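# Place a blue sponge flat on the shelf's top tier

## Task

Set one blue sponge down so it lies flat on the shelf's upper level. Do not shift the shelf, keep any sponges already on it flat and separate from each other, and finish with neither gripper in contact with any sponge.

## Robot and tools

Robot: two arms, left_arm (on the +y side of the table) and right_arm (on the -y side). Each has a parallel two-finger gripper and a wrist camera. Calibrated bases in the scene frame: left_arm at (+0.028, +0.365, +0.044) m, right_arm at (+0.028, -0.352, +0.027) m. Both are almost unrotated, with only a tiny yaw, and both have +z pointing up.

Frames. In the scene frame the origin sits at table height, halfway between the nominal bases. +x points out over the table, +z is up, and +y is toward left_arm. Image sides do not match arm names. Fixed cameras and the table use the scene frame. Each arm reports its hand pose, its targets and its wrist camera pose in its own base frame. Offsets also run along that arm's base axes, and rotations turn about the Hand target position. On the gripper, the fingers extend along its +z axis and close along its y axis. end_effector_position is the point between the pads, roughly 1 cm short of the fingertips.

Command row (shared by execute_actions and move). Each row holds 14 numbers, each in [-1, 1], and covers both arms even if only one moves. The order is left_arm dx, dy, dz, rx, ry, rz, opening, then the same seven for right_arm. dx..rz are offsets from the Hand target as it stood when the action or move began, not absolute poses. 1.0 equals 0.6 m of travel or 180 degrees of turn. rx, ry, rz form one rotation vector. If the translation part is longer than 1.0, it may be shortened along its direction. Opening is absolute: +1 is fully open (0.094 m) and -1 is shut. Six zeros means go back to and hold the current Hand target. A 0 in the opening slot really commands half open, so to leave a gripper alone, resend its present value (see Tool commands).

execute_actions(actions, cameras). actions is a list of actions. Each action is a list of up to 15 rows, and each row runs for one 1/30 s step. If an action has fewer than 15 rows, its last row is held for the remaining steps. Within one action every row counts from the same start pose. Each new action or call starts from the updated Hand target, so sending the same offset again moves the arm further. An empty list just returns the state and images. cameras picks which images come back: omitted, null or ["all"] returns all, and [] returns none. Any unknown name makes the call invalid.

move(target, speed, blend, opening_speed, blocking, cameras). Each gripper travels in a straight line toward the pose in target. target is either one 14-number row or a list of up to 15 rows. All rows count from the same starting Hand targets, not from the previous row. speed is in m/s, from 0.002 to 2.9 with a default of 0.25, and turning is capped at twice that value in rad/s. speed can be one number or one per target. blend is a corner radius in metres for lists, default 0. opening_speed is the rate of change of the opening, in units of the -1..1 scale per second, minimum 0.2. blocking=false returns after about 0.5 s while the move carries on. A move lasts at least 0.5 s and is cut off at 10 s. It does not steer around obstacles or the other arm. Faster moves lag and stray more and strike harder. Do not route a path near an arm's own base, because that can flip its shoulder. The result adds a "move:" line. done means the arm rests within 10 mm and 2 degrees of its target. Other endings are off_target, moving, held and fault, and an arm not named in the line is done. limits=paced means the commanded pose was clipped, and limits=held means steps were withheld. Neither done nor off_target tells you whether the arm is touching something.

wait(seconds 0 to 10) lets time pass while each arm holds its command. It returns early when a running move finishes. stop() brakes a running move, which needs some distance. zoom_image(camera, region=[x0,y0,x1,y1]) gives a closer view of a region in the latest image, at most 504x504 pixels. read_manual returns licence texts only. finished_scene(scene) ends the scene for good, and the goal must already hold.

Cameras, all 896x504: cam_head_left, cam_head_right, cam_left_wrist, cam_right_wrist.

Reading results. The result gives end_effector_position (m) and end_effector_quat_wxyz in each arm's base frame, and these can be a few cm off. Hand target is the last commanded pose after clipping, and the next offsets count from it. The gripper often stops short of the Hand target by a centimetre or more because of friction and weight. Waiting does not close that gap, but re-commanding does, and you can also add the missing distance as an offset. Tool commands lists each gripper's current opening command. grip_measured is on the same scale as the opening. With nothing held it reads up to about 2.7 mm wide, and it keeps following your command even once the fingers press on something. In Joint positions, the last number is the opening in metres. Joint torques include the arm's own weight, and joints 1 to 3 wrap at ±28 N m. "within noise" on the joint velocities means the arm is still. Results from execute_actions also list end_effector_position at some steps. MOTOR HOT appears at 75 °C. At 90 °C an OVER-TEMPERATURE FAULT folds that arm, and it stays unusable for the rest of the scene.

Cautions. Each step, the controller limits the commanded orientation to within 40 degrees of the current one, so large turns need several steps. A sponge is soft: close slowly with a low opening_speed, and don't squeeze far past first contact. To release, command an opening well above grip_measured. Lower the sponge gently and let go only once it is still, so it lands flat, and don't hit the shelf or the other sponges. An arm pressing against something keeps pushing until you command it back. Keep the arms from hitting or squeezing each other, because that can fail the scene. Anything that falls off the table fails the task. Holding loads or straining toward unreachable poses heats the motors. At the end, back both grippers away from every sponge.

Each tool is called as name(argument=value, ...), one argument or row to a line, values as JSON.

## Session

execute_actions(
  actions=[],
)

Scene clock: 0.00 s.
left_arm: end_effector_position=(+0.4062, +0.0450, +0.1053) grip_measured=+1.000 end_effector_quat_wxyz=(+0.570, -0.097, +0.805, +0.133) | right_arm: end_effector_position=(+0.4027, -0.0245, +0.1138) grip_measured=+1.000 end_effector_quat_wxyz=(+0.606, +0.063, +0.791, -0.059)
Joint positions: left_arm=[-0.056 1.587 0.449 0.792 -0.383 -0.025 0.094] | right_arm=[0.02 1.559 0.378 0.914 0.19 0.035 0.094]
Joint velocities: within noise
Joint torques (N m): no reading
Motor temperatures (°C): left_arm=[26 27 28 25 24 27 28] | right_arm=[27 29 26 27 27 28 28]
Heat: left arm: 28 °C; right arm: 29 °C.
Hand target: left_arm +0.4116, +0.0458, +0.1221; +0.590, -0.105, +0.790, +0.131 | right_arm +0.4073, -0.0259, +0.1300; +0.624, +0.070, +0.776, -0.058
Tool commands: left_gripper/opening=+1.0 right_gripper/opening=+1.0

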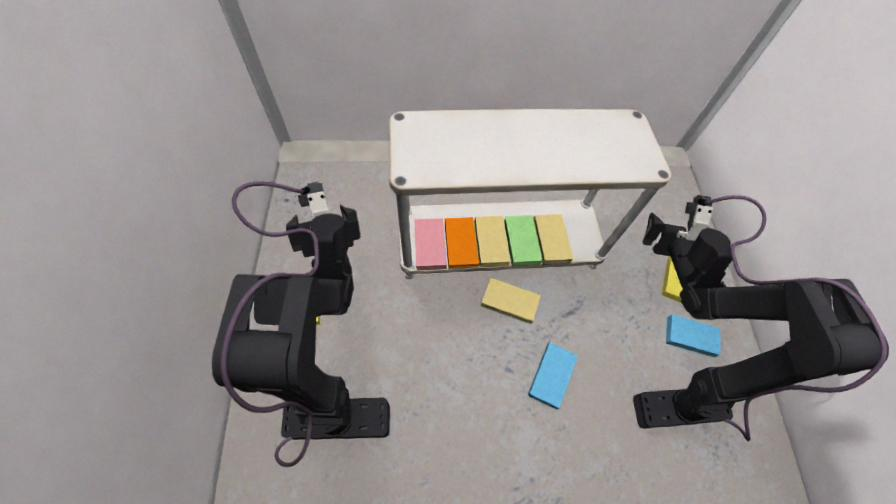

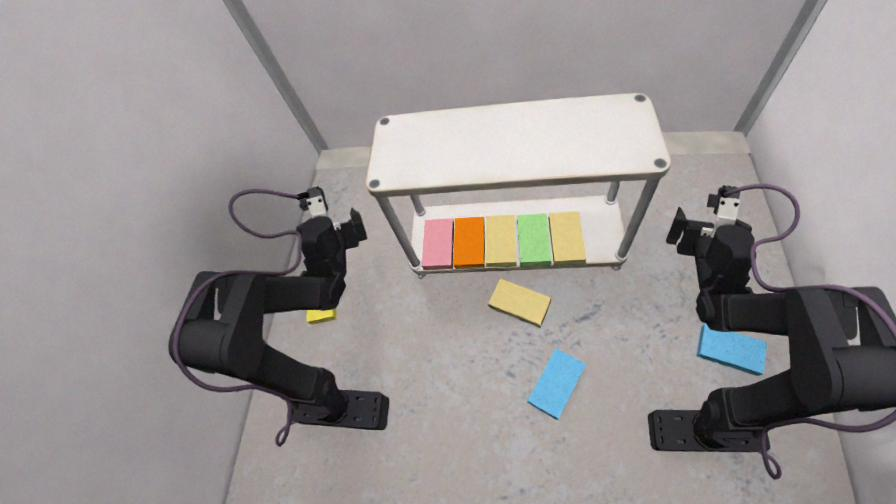

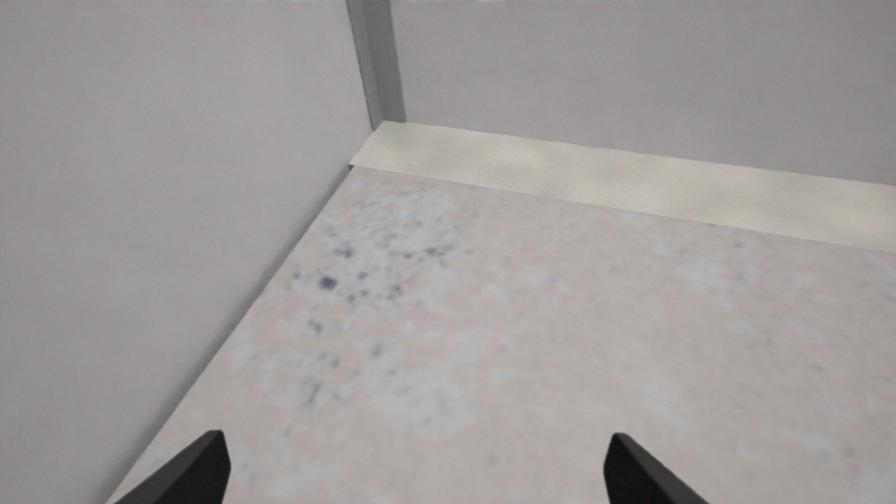

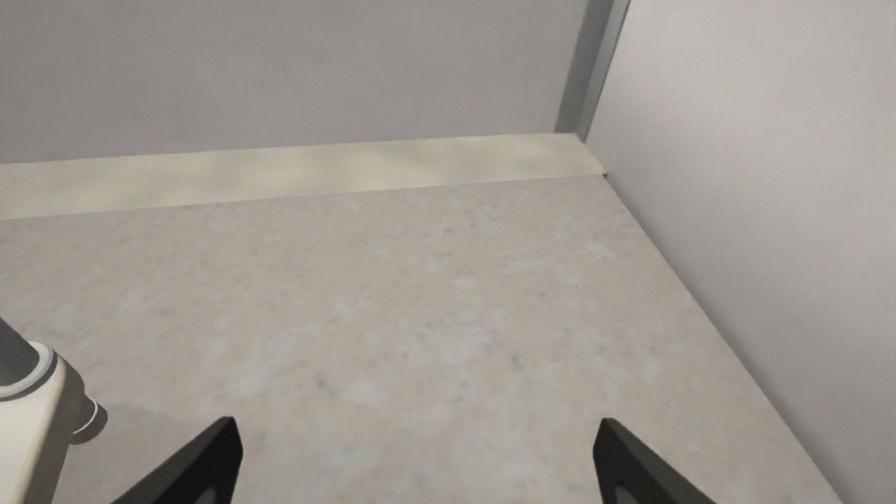

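zoom_image(
  camera="cam_head_left",
  region=[500, 320, 610, 430],
)

zoom_image(
  camera="cam_head_left",
  region=[380, 95, 690, 285],
)

Scaled by 4.582 from the camera's 896x504 image, which has a finer 1280x720 frame.

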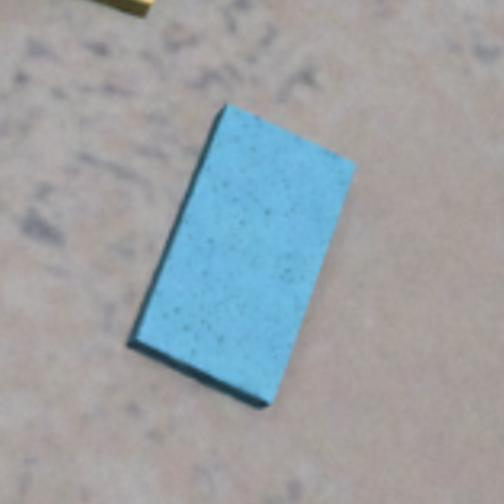

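Scaled by 1.626 from the camera's 896x504 image, which has a finer 1280x720 frame.

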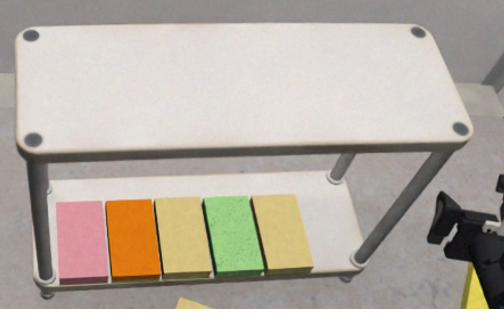

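move(
  target=[
    [-0.2360,-0.1263,0.1298,-0.0321,0.1807,-0.1749,1.0,0,0,0,0,0,0,1.0],
    [-0.3360,-0.4430,0.0632,-0.0110,0.1745,-0.2518,1.0,0,0,0,0,0,0,1.0],
    [-0.5660,-0.8172,-0.0785,-0.0118,0.1633,-0.2542,1.0,0,0,0,0,0,0,1.0],
  ],
  speed=[0.32, 0.24, 0.35],
  blend=[0.05, 0.05, 0],
  cameras=["cam_head_left", "cam_left_wrist"],
)

Scene clock: 10.07 s.
left_arm: end_effector_position=(+0.0628, -0.4359, +0.0589) grip_measured=+1.000 end_effector_quat_wxyz=(+0.357, +0.252, +0.895, -0.095) | right_arm: end_effector_position=(+0.4027, -0.0245, +0.1138) grip_measured=+1.000 end_effector_quat_wxyz=(+0.606, +0.063, +0.791, -0.059)
Joint positions: left_arm=[-1.686 1.971 1.289 -0.522 -0.677 -1.007 0.094] | right_arm=[0.02 1.559 0.378 0.914 0.19 0.035 0.094]
Joint velocities: within noise
Joint torques (N m): left_arm=[0.35 -6.82 8.55 0.56 -0.78 -0.09] | right_arm=[-0.1 -5.91 5.15 2.19 -0.01 0]
Motor temperatures (°C): left_arm=[26 28 29 27 25 27 28] | right_arm=[27 30 27 30 27 28 28]
Heat: left arm: 29 °C; right arm: 30 °C.
Hand target: left_arm +0.0720, -0.4446, +0.0750; +0.378, +0.232, +0.891, -0.099 | right_arm +0.4073, -0.0259, +0.1300; +0.624, +0.070, +0.776, -0.058
Off the commanded pose: left_arm 0.020 m, 3 deg | right_arm 0.017 m, 3 deg.
move: off_target (left_arm, right_arm)
Images, in order (width x height): cam_head_left 896x504, cam_left_wrist 896x504.

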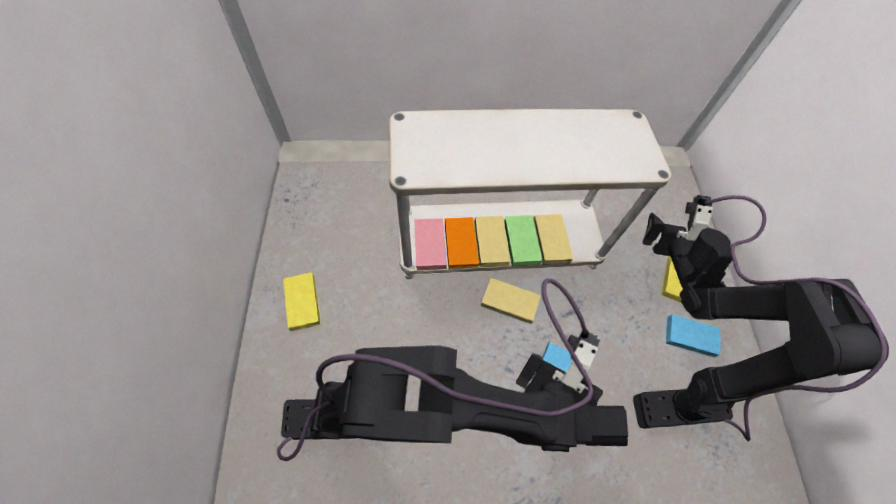

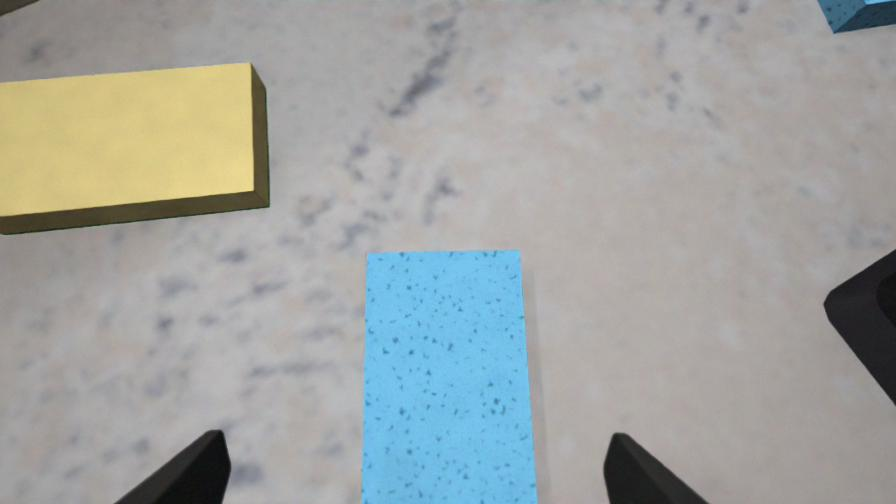

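move(
  target=[-0.0037,-0.0115,-0.0983,0,0,0.0083,1.0,0,0,0,0,0,0,1.0],
  speed=0.15,
  cameras=["cam_left_wrist"],
)

Scene clock: 13.27 s.
left_arm: end_effector_position=(+0.0637, -0.4409, +0.0055) grip_measured=+1.000 end_effector_quat_wxyz=(+0.356, +0.241, +0.900, -0.076) | right_arm: end_effector_position=(+0.4027, -0.0245, +0.1138) grip_measured=+1.000 end_effector_quat_wxyz=(+0.606, +0.063, +0.791, -0.059)
Joint positions: left_arm=[-1.686 2.119 1.289 -0.43 -0.688 -1.051 0.094] | right_arm=[0.02 1.559 0.378 0.914 0.19 0.035 0.094]
Joint velocities: within noise
Joint torques (N m): left_arm=[-0.21 -7.68 5.3 0.99 -0.77 -0.08] | right_arm=[-0.1 -5.91 5.15 2.19 -0.01 0]
Motor temperatures (°C): left_arm=[26 28 29 26 25 27 28] | right_arm=[27 30 27 30 27 28 28]
Heat: left arm: 29 °C; right arm: 30 °C.
Hand target: left_arm +0.0698, -0.4515, +0.0160; +0.379, +0.220, +0.894, -0.094 | right_arm +0.4073, -0.0259, +0.1300; +0.624, +0.070, +0.776, -0.058
Off the commanded pose: left_arm 0.016 m, 4 deg | right_arm 0.017 m, 3 deg.
move: off_target (left_arm, right_arm)
Images, in order (width x height): cam_left_wrist 896x504.

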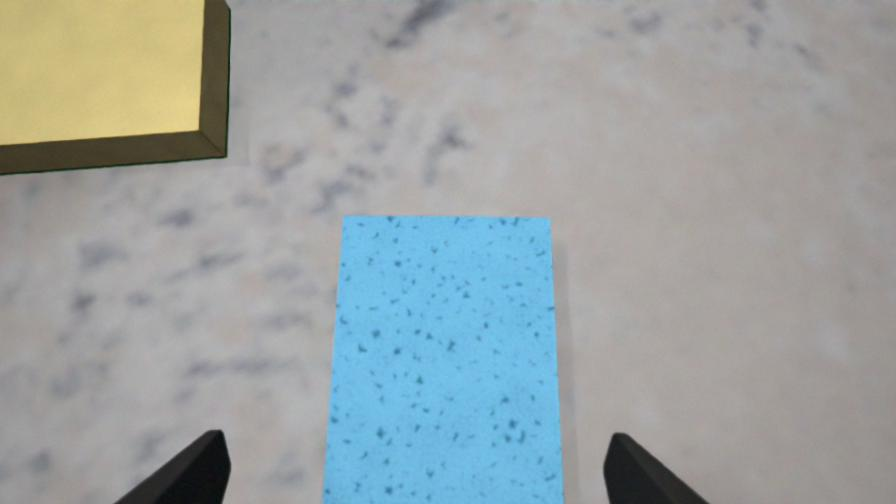

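move(
  target=[
    [-0.0027,-0.0052,-0.045,-0.0075,0.0038,0,1.0,0,0,0,0,0,0,1.0],
    [-0.0027,-0.0052,-0.045,-0.0075,0.0038,0,0.2,0,0,0,0,0,0,1.0],
    [-0.0030,0.0058,0.39,0,0,0,0.2,0,0,0,0,0,0,1.0],
  ],
  speed=[0.12, 0.12, 0.25],
  opening_speed=0.5,
  cameras=["cam_head_left", "cam_left_wrist"],
)

Scene clock: 21.83 s.
left_arm: end_effector_position=(+0.0649, -0.4455, +0.2325) grip_measured=+0.203 end_effector_quat_wxyz=(+0.362, +0.234, +0.898, -0.084) | right_arm: end_effector_position=(+0.4027, -0.0245, +0.1138) grip_measured=+1.000 end_effector_quat_wxyz=(+0.606, +0.063, +0.791, -0.059)
Joint positions: left_arm=[-1.686 1.98 2.009 -1.269 -0.7 -1.056 0.057] | right_arm=[0.02 1.559 0.378 0.914 0.19 0.035 0.094]
Joint velocities: within noise
Joint torques (N m): left_arm=[-0.39 -7.05 9.1 0.5 -0.67 -0.1] | right_arm=[-0.1 -5.91 5.15 2.2 -0.01 0]
Motor temperatures (°C): left_arm=[26 29 30 26 25 27 28] | right_arm=[27 30 27 32 27 28 28]
Heat: left arm: 30 °C; right arm: 32 °C.
Hand target: left_arm +0.0680, -0.4480, +0.2500; +0.379, +0.220, +0.894, -0.094 | right_arm +0.4073, -0.0259, +0.1300; +0.624, +0.070, +0.776, -0.058
Off the commanded pose: left_arm 0.018 m, 3 deg | right_arm 0.017 m, 3 deg.
move: off_target (left_arm, right_arm); target 2's new opening was sent with left_arm's hand 0.006 m and 3 deg from that target
Images, in order (width x height): cam_head_left 896x504, cam_left_wrist 896x504.

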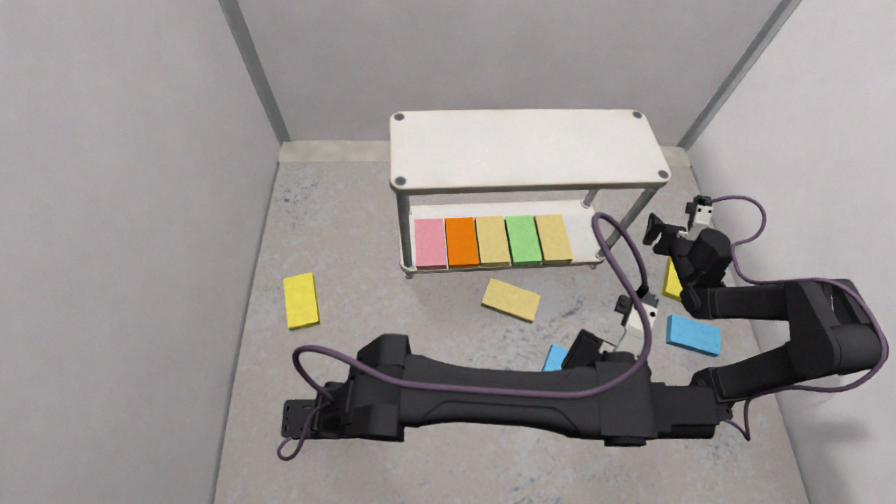

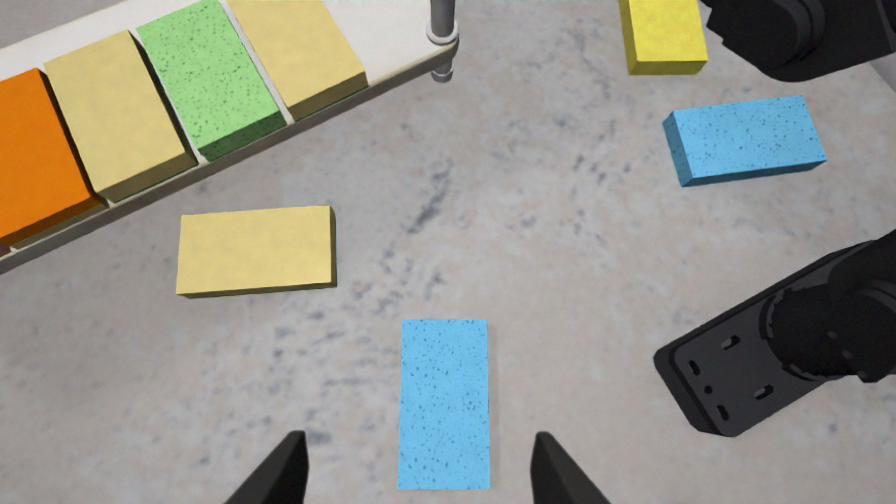

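move(
  target=[0.0005, -0.0223, -0.39, 0, 0, 0, 1.0, 0, 0, 0, 0, 0, 0, 1.0],
  speed=0.2,
  cameras=["cam_left_wrist"],
)

Scene clock: 27.10 s.
left_arm: end_effector_position=(+0.0638, -0.4590, +0.0125) grip_measured=+0.997 end_effector_quat_wxyz=(+0.363, +0.228, +0.899, -0.086) | right_arm: end_effector_position=(+0.4027, -0.0245, +0.1138) grip_measured=+1.000 end_effector_quat_wxyz=(+0.606, +0.063, +0.791, -0.059)
Joint positions: left_arm=[-1.686 2.158 1.372 -0.455 -0.704 -1.067 0.094] | right_arm=[0.02 1.559 0.378 0.914 0.19 0.035 0.094]
Joint velocities: within noise
Joint torques (N m): left_arm=[-0.06 -8.4 3.55 1.04 -0.63 0.06] | right_arm=[-0.09 -5.91 5.16 2.2 -0.01 0]
Motor temperatures (°C): left_arm=[26 29 30 26 25 27 28] | right_arm=[27 30 27 33 27 28 28]
Heat: left arm: 30 °C; right arm: 33 °C.
Hand target: left_arm +0.0683, -0.4614, +0.0160; +0.379, +0.220, +0.894, -0.094 | right_arm +0.4073, -0.0259, +0.1300; +0.624, +0.070, +0.776, -0.058
Off the commanded pose: left_arm 0.006 m, 2 deg | right_arm 0.017 m, 3 deg.
move: off_target (right_arm)
Images, in order (width x height): cam_left_wrist 896x504.

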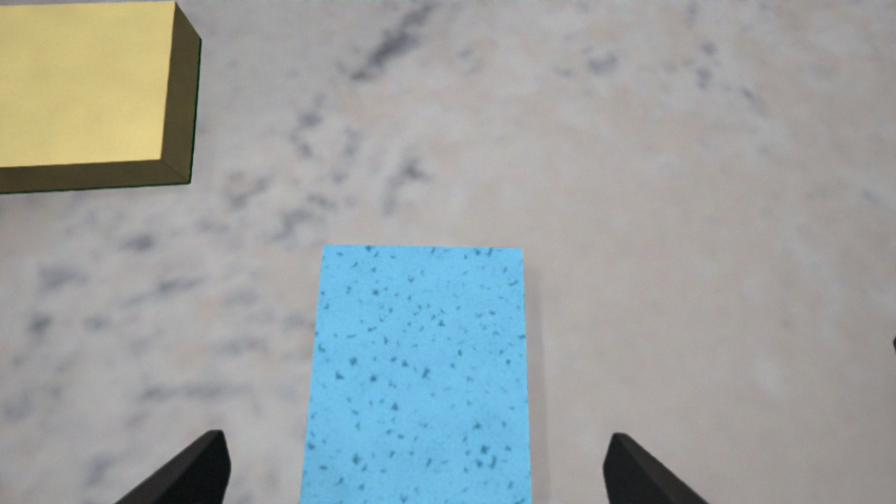

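move(
  target=[0.0032, 0.0058, -0.0667, 0, 0, 0, 1.0, 0, 0, 0, 0, 0, 0, 1.0],
  speed=0.1,
  cameras=["cam_left_wrist"],
)

Scene clock: 31.07 s.
left_arm: end_effector_position=(+0.0641, -0.4563, -0.0254) grip_measured=+0.997 end_effector_quat_wxyz=(+0.364, +0.228, +0.899, -0.089) | right_arm: end_effector_position=(+0.4027, -0.0245, +0.1138) grip_measured=+1.000 end_effector_quat_wxyz=(+0.606, +0.063, +0.791, -0.059)
Joint positions: left_arm=[-1.686 2.228 1.309 -0.314 -0.704 -1.065 0.094] | right_arm=[0.02 1.559 0.378 0.914 0.19 0.035 0.094]
Joint velocities: within noise
Joint torques (N m): left_arm=[0.21 -8.06 3.29 1.05 -0.62 0.05] | right_arm=[-0.09 -5.91 5.15 2.2 -0.01 0]
Motor temperatures (°C): left_arm=[26 29 30 26 25 27 28] | right_arm=[27 30 27 33 27 28 28]
Heat: left arm: 30 °C; right arm: 33 °C.
Hand target: left_arm +0.0702, -0.4579, -0.0240; +0.379, +0.220, +0.894, -0.094 | right_arm +0.4073, -0.0259, +0.1300; +0.624, +0.070, +0.776, -0.058
Off the commanded pose: left_arm 0.007 m, 2 deg | right_arm 0.017 m, 3 deg.
move: off_target (right_arm)
Images, in order (width x height): cam_left_wrist 896x504.

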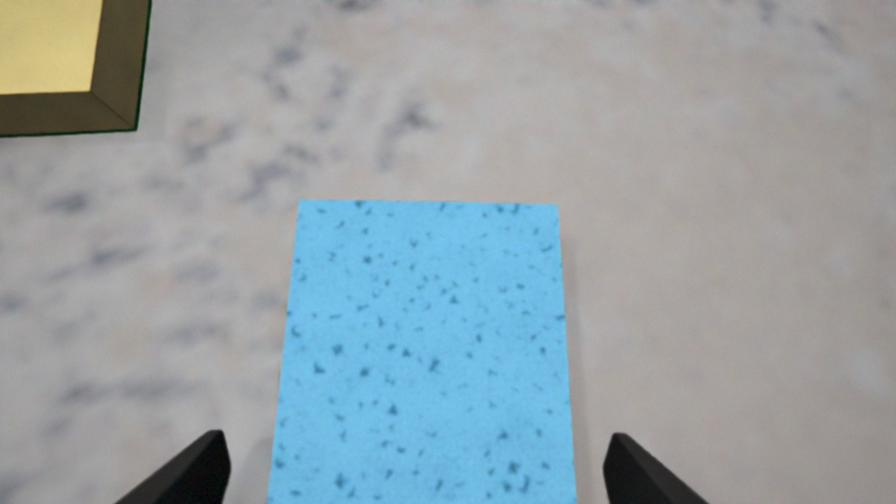

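move(
  target=[0, 0, 0, 0, 0, 0, 0.2, 0, 0, 0, 0, 0, 0, 1.0],
  speed=0.1,
  opening_speed=0.5,
  cameras=["cam_left_wrist"],
)

Scene clock: 33.47 s.
left_arm: end_effector_position=(+0.0640, -0.4569, -0.0252) grip_measured=+0.350 end_effector_quat_wxyz=(+0.364, +0.229, +0.898, -0.090) | right_arm: end_effector_position=(+0.4027, -0.0245, +0.1138) grip_measured=+1.000 end_effector_quat_wxyz=(+0.606, +0.063, +0.791, -0.059)
Joint positions: left_arm=[-1.686 2.228 1.309 -0.311 -0.704 -1.061 0.063] | right_arm=[0.02 1.559 0.378 0.914 0.19 0.035 0.094]
Joint velocities: within noise
Joint torques (N m): left_arm=[0.23 -8.13 3.28 1.02 -0.63 0.04] | right_arm=[-0.1 -5.91 5.16 2.2 -0.01 0]
Motor temperatures (°C): left_arm=[26 30 29 26 25 27 28] | right_arm=[27 30 27 33 27 28 28]
Heat: left arm: 30 °C; right arm: 33 °C.
Hand target: left_arm +0.0702, -0.4579, -0.0240; +0.379, +0.220, +0.894, -0.094 | right_arm +0.4073, -0.0259, +0.1300; +0.624, +0.070, +0.776, -0.058
Off the commanded pose: left_arm 0.006 m, 2 deg | right_arm 0.017 m, 3 deg.
move: off_target (right_arm)
Images, in order (width x height): cam_left_wrist 896x504.

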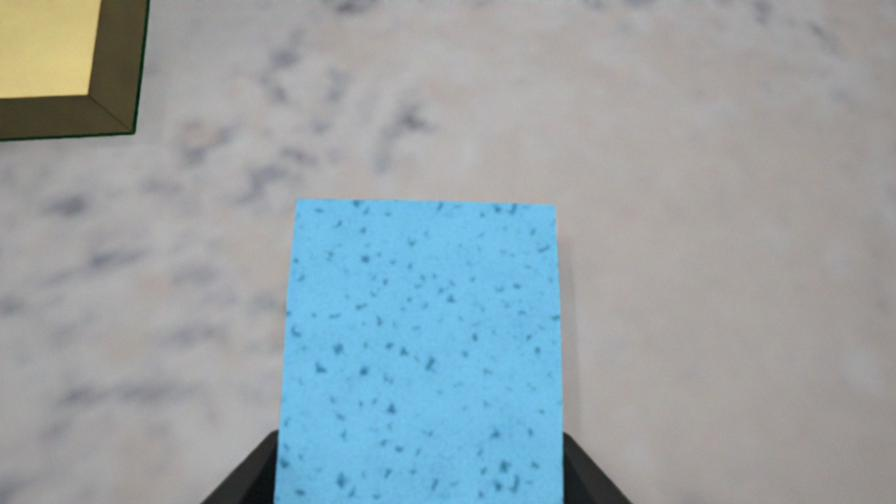

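move(
  target=[
    [-0.0037, 0.0165, 0.4567, 0, 0, 0, 0.2, 0, 0, 0, 0, 0, 0, 1.0],
    [0.1663, 0.2965, 0.7067, 0, 0, 0.0594, 0.2, 0, 0, 0, 0, 0, 0, 1.0],
    [0.5280, 0.4265, 0.6817, -0.0015, -0.0054, 0.1372, 0.2, 0, 0, 0, 0, 0, 0, 1.0],
  ],
  speed=[0.25, 0.3, 0.22],
  blend=[0.03, 0.05, 0],
  cameras=["cam_head_left", "cam_left_wrist"],
)

Scene clock: 42.03 s.
left_arm: end_effector_position=(+0.3845, -0.1966, +0.3716) grip_measured=+0.348 end_effector_quat_wxyz=(+0.379, +0.026, +0.925, +0.004) | right_arm: end_effector_position=(+0.4027, -0.0245, +0.1138) grip_measured=+1.000 end_effector_quat_wxyz=(+0.606, +0.063, +0.791, -0.059)
Joint positions: left_arm=[-0.646 1.926 2.524 -1.496 -0.426 -0.439 0.063] | right_arm=[0.02 1.559 0.378 0.914 0.19 0.035 0.094]
Joint velocities: within noise
Joint torques (N m): left_arm=[-0.12 -5.34 7.19 1.34 -0.15 0.05] | right_arm=[-0.09 -5.91 5.16 2.2 -0.01 0]
Motor temperatures (°C): left_arm=[26 30 30 27 25 27 28] | right_arm=[27 30 27 34 27 28 28]
Heat: left arm: 30 °C; right arm: 34 °C.
Hand target: left_arm +0.3870, -0.2020, +0.3850; +0.398, +0.024, +0.917, -0.011 | right_arm +0.4073, -0.0259, +0.1300; +0.624, +0.070, +0.776, -0.058
Off the commanded pose: left_arm 0.015 m, 3 deg | right_arm 0.017 m, 3 deg.
move: off_target (left_arm, right_arm)
Images, in order (width x height): cam_head_left 896x504, cam_left_wrist 896x504.

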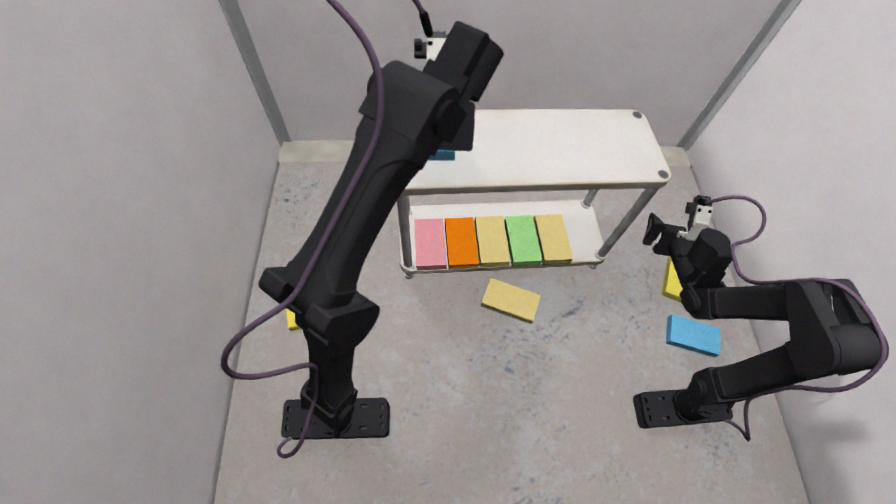

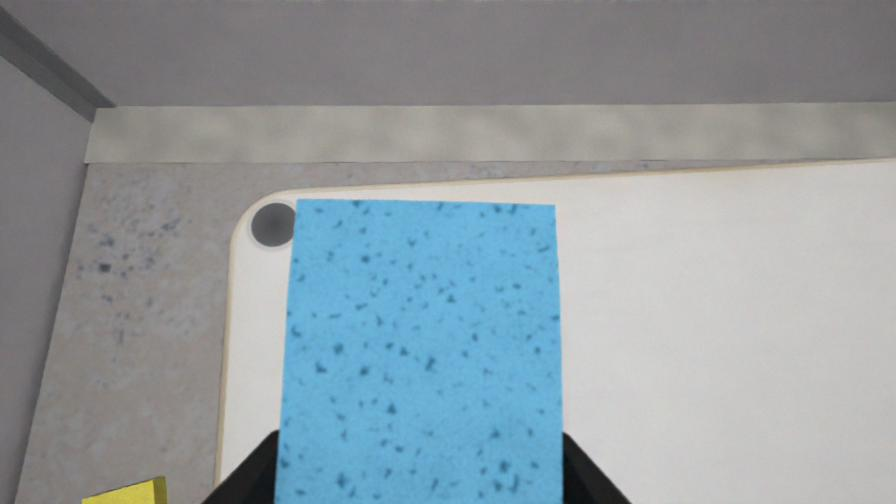

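move(
  target=[0, -0.01, -0.06, -0.0067, 0.0001, 0, 0.2, 0, 0, 0, 0, 0, 0, 1.0],
  speed=0.1,
  cameras=["cam_left_wrist"],
)

Scene clock: 47.13 s.
left_arm: end_effector_position=(+0.3912, -0.2031, +0.3309) grip_measured=+0.348 end_effector_quat_wxyz=(+0.372, +0.019, +0.928, +0.003) | right_arm: end_effector_position=(+0.4027, -0.0245, +0.1138) grip_measured=+1.000 end_effector_quat_wxyz=(+0.606, +0.063, +0.791, -0.059)
Joint positions: left_arm=[-0.648 1.813 2.164 -1.266 -0.423 -0.461 0.063] | right_arm=[0.02 1.559 0.378 0.914 0.19 0.035 0.094]
Joint velocities: within noise
Joint torques (N m): left_arm=[-0.44 -8.84 3.45 1.59 -0.11 -0.05] | right_arm=[-0.09 -5.93 5.16 2.2 -0.01 0]
Motor temperatures (°C): left_arm=[26 30 30 27 25 27 29] | right_arm=[27 30 27 34 27 28 28]
Heat: left arm: 30 °C; right arm: 34 °C.
Hand target: left_arm +0.3870, -0.2080, +0.3490; +0.398, +0.020, +0.917, -0.021 | right_arm +0.4073, -0.0259, +0.1300; +0.624, +0.070, +0.776, -0.058
Off the commanded pose: left_arm 0.019 m, 4 deg | right_arm 0.017 m, 3 deg.
move: off_target (left_arm, right_arm)
Images, in order (width x height): cam_left_wrist 896x504.

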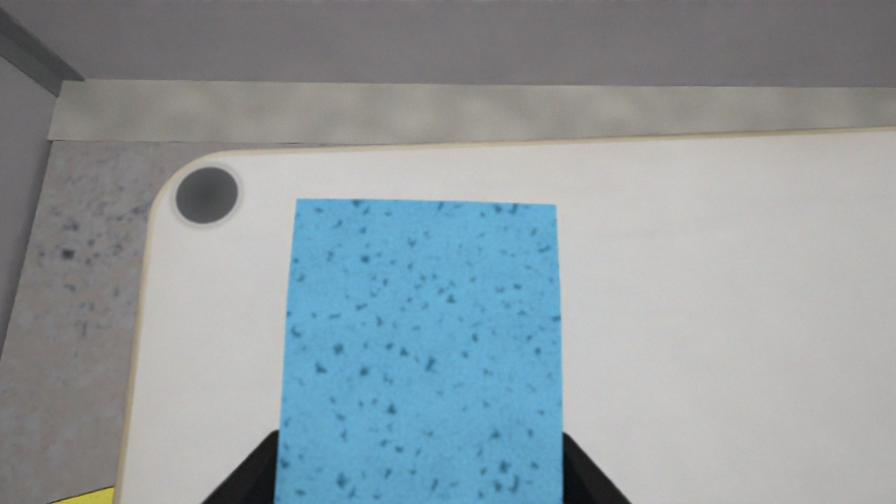

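move(
  target=[0, 0, -0.0133, 0, 0, 0, 0.2, 0, 0, 0, 0, 0, 0, 1.0],
  speed=0.06,
  cameras=["cam_left_wrist"],
)

Scene clock: 48.97 s.
left_arm: end_effector_position=(+0.3912, -0.2032, +0.3305) grip_measured=+0.348 end_effector_quat_wxyz=(+0.382, +0.019, +0.924, -0.003) | right_arm: end_effector_position=(+0.4027, -0.0245, +0.1138) grip_measured=+1.000 end_effector_quat_wxyz=(+0.606, +0.063, +0.791, -0.059)
Joint positions: left_arm=[-0.648 1.779 2.101 -1.211 -0.423 -0.455 0.063] | right_arm=[0.02 1.559 0.378 0.914 0.19 0.035 0.094]
Joint velocities: within noise
Joint torques (N m): left_arm=[-0.49 -7.98 3.14 1.52 -0.1 -0.05] | right_arm=[-0.1 -5.91 5.16 2.2 -0.01 0]
Motor temperatures (°C): left_arm=[26 30 30 27 25 27 29] | right_arm=[27 30 27 35 27 28 28]
Heat: left arm: 30 °C; right arm: 35 °C.
Hand target: left_arm +0.3870, -0.2080, +0.3410; +0.398, +0.020, +0.917, -0.021 | right_arm +0.4073, -0.0259, +0.1300; +0.624, +0.070, +0.776, -0.058
Off the commanded pose: left_arm 0.012 m, 3 deg | right_arm 0.017 m, 3 deg.
move: off_target (left_arm, right_arm)
Images, in order (width x height): cam_left_wrist 896x504.

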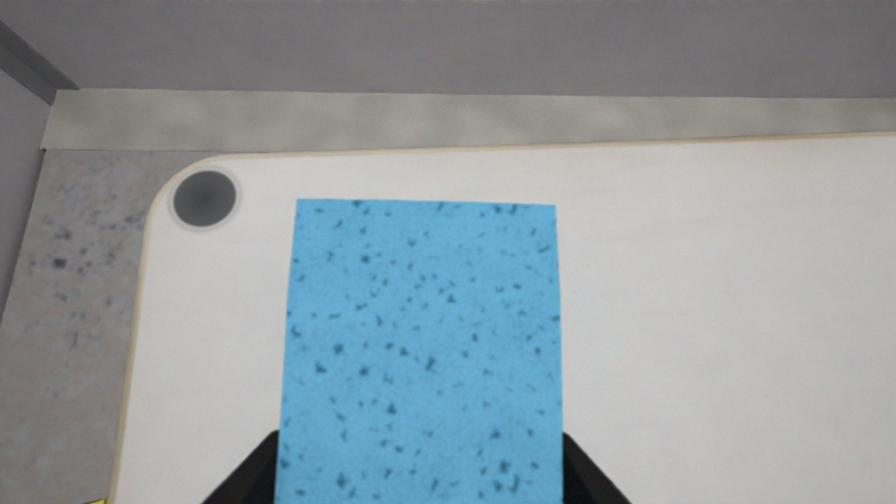

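move(
  target=[
    [0, 0, 0.01, 0.0002, 0.0056, 0, 0.2, 0, 0, 0, 0, 0, 0, 1.0],
    [0, 0, 0.01, 0.0002, 0.0056, 0, 1.0, 0, 0, 0, 0, 0, 0, 1.0],
    [-0.1168, 0.0020, 0.1288, 0.0002, 0.0056, 0, 1.0, 0, 0, 0, 0, 0, 0, 1.0],
  ],
  speed=[0.06, 0.06, 0.2],
  opening_speed=0.6,
  cameras=["cam_head_left", "cam_head_right", "cam_left_wrist"],
)

Scene clock: 54.73 s.
left_arm: end_effector_position=(+0.3198, -0.2187, +0.4117) grip_measured=+0.997 end_effector_quat_wxyz=(+0.411, +0.033, +0.909, -0.052) | right_arm: end_effector_position=(+0.4027, -0.0245, +0.1138) grip_measured=+1.000 end_effector_quat_wxyz=(+0.606, +0.063, +0.791, -0.059)
Joint positions: left_arm=[-0.815 1.785 2.487 -1.533 -0.477 -0.554 0.094] | right_arm=[0.02 1.559 0.378 0.914 0.19 0.035 0.094]
Joint velocities: within noise
Joint torques (N m): left_arm=[-0.21 -5.09 4.98 0.97 -0.48 -0.08] | right_arm=[-0.09 -5.91 5.16 2.2 -0.01 0]
Motor temperatures (°C): left_arm=[26 30 30 28 25 27 29] | right_arm=[27 30 27 35 27 28 28]
Heat: left arm: 30 °C; right arm: 35 °C.
Hand target: left_arm +0.3170, -0.2068, +0.4183; +0.390, +0.020, +0.920, -0.020 | right_arm +0.4073, -0.0259, +0.1300; +0.624, +0.070, +0.776, -0.058
Off the commanded pose: left_arm 0.014 m, 5 deg | right_arm 0.017 m, 3 deg.
joint sent to its limit (left arm) — joint 4 (wrist pitch), lower limit. The joint targets are off in position and orientation.
move: off_target (left_arm, right_arm); target 2's new opening was sent with left_arm's hand 0.015 m and 2 deg from that target
Images, in order (width x height): cam_head_left 896x504, cam_head_right 896x504, cam_left_wrist 896x504.

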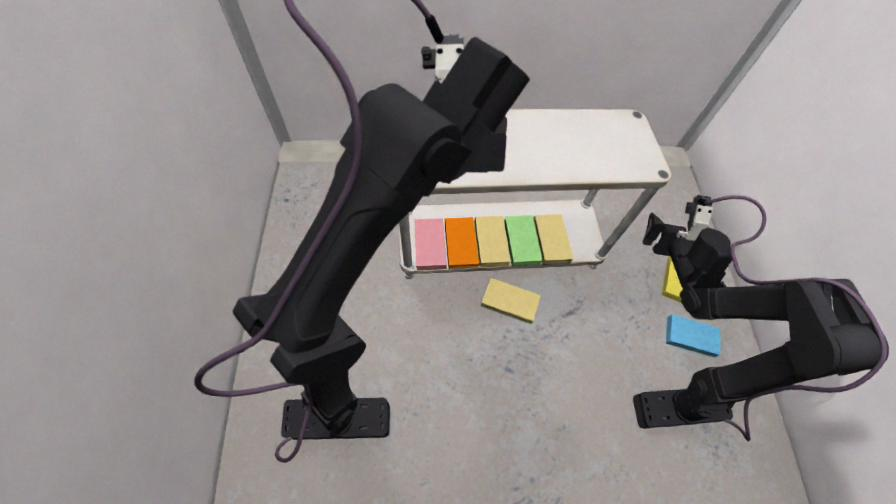

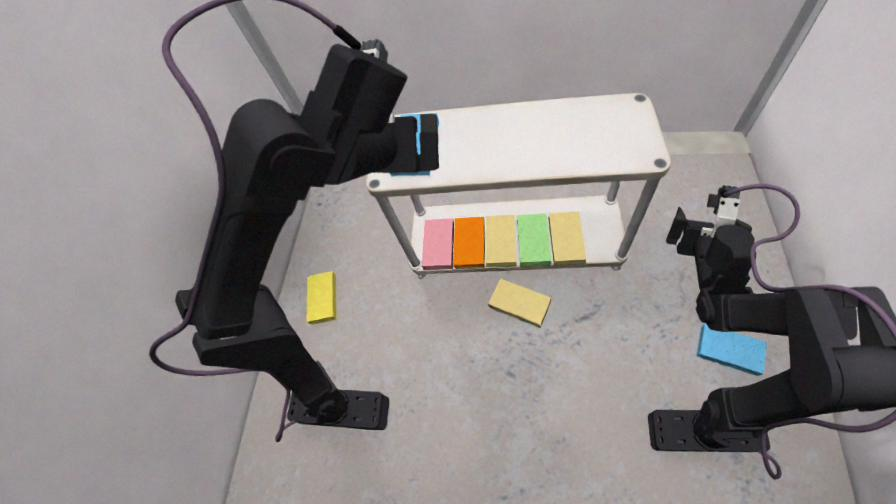

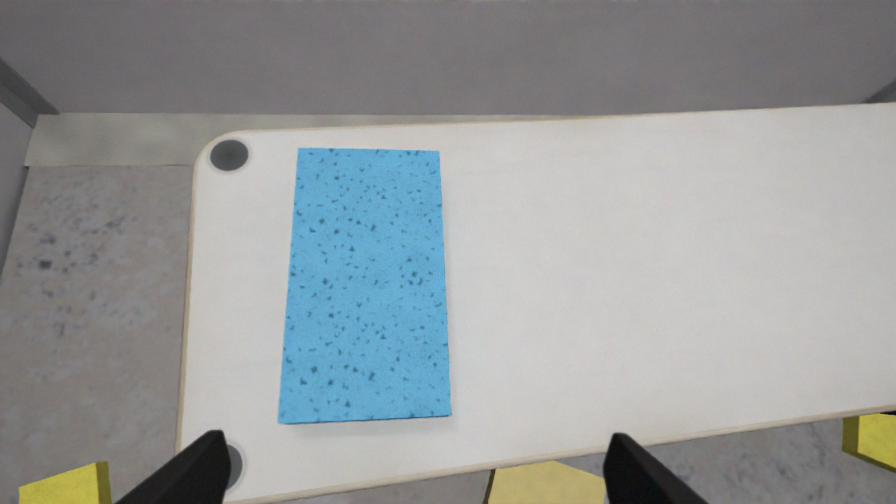

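finished_scene(
  scene=3,
)

The scene is finished: the task was done.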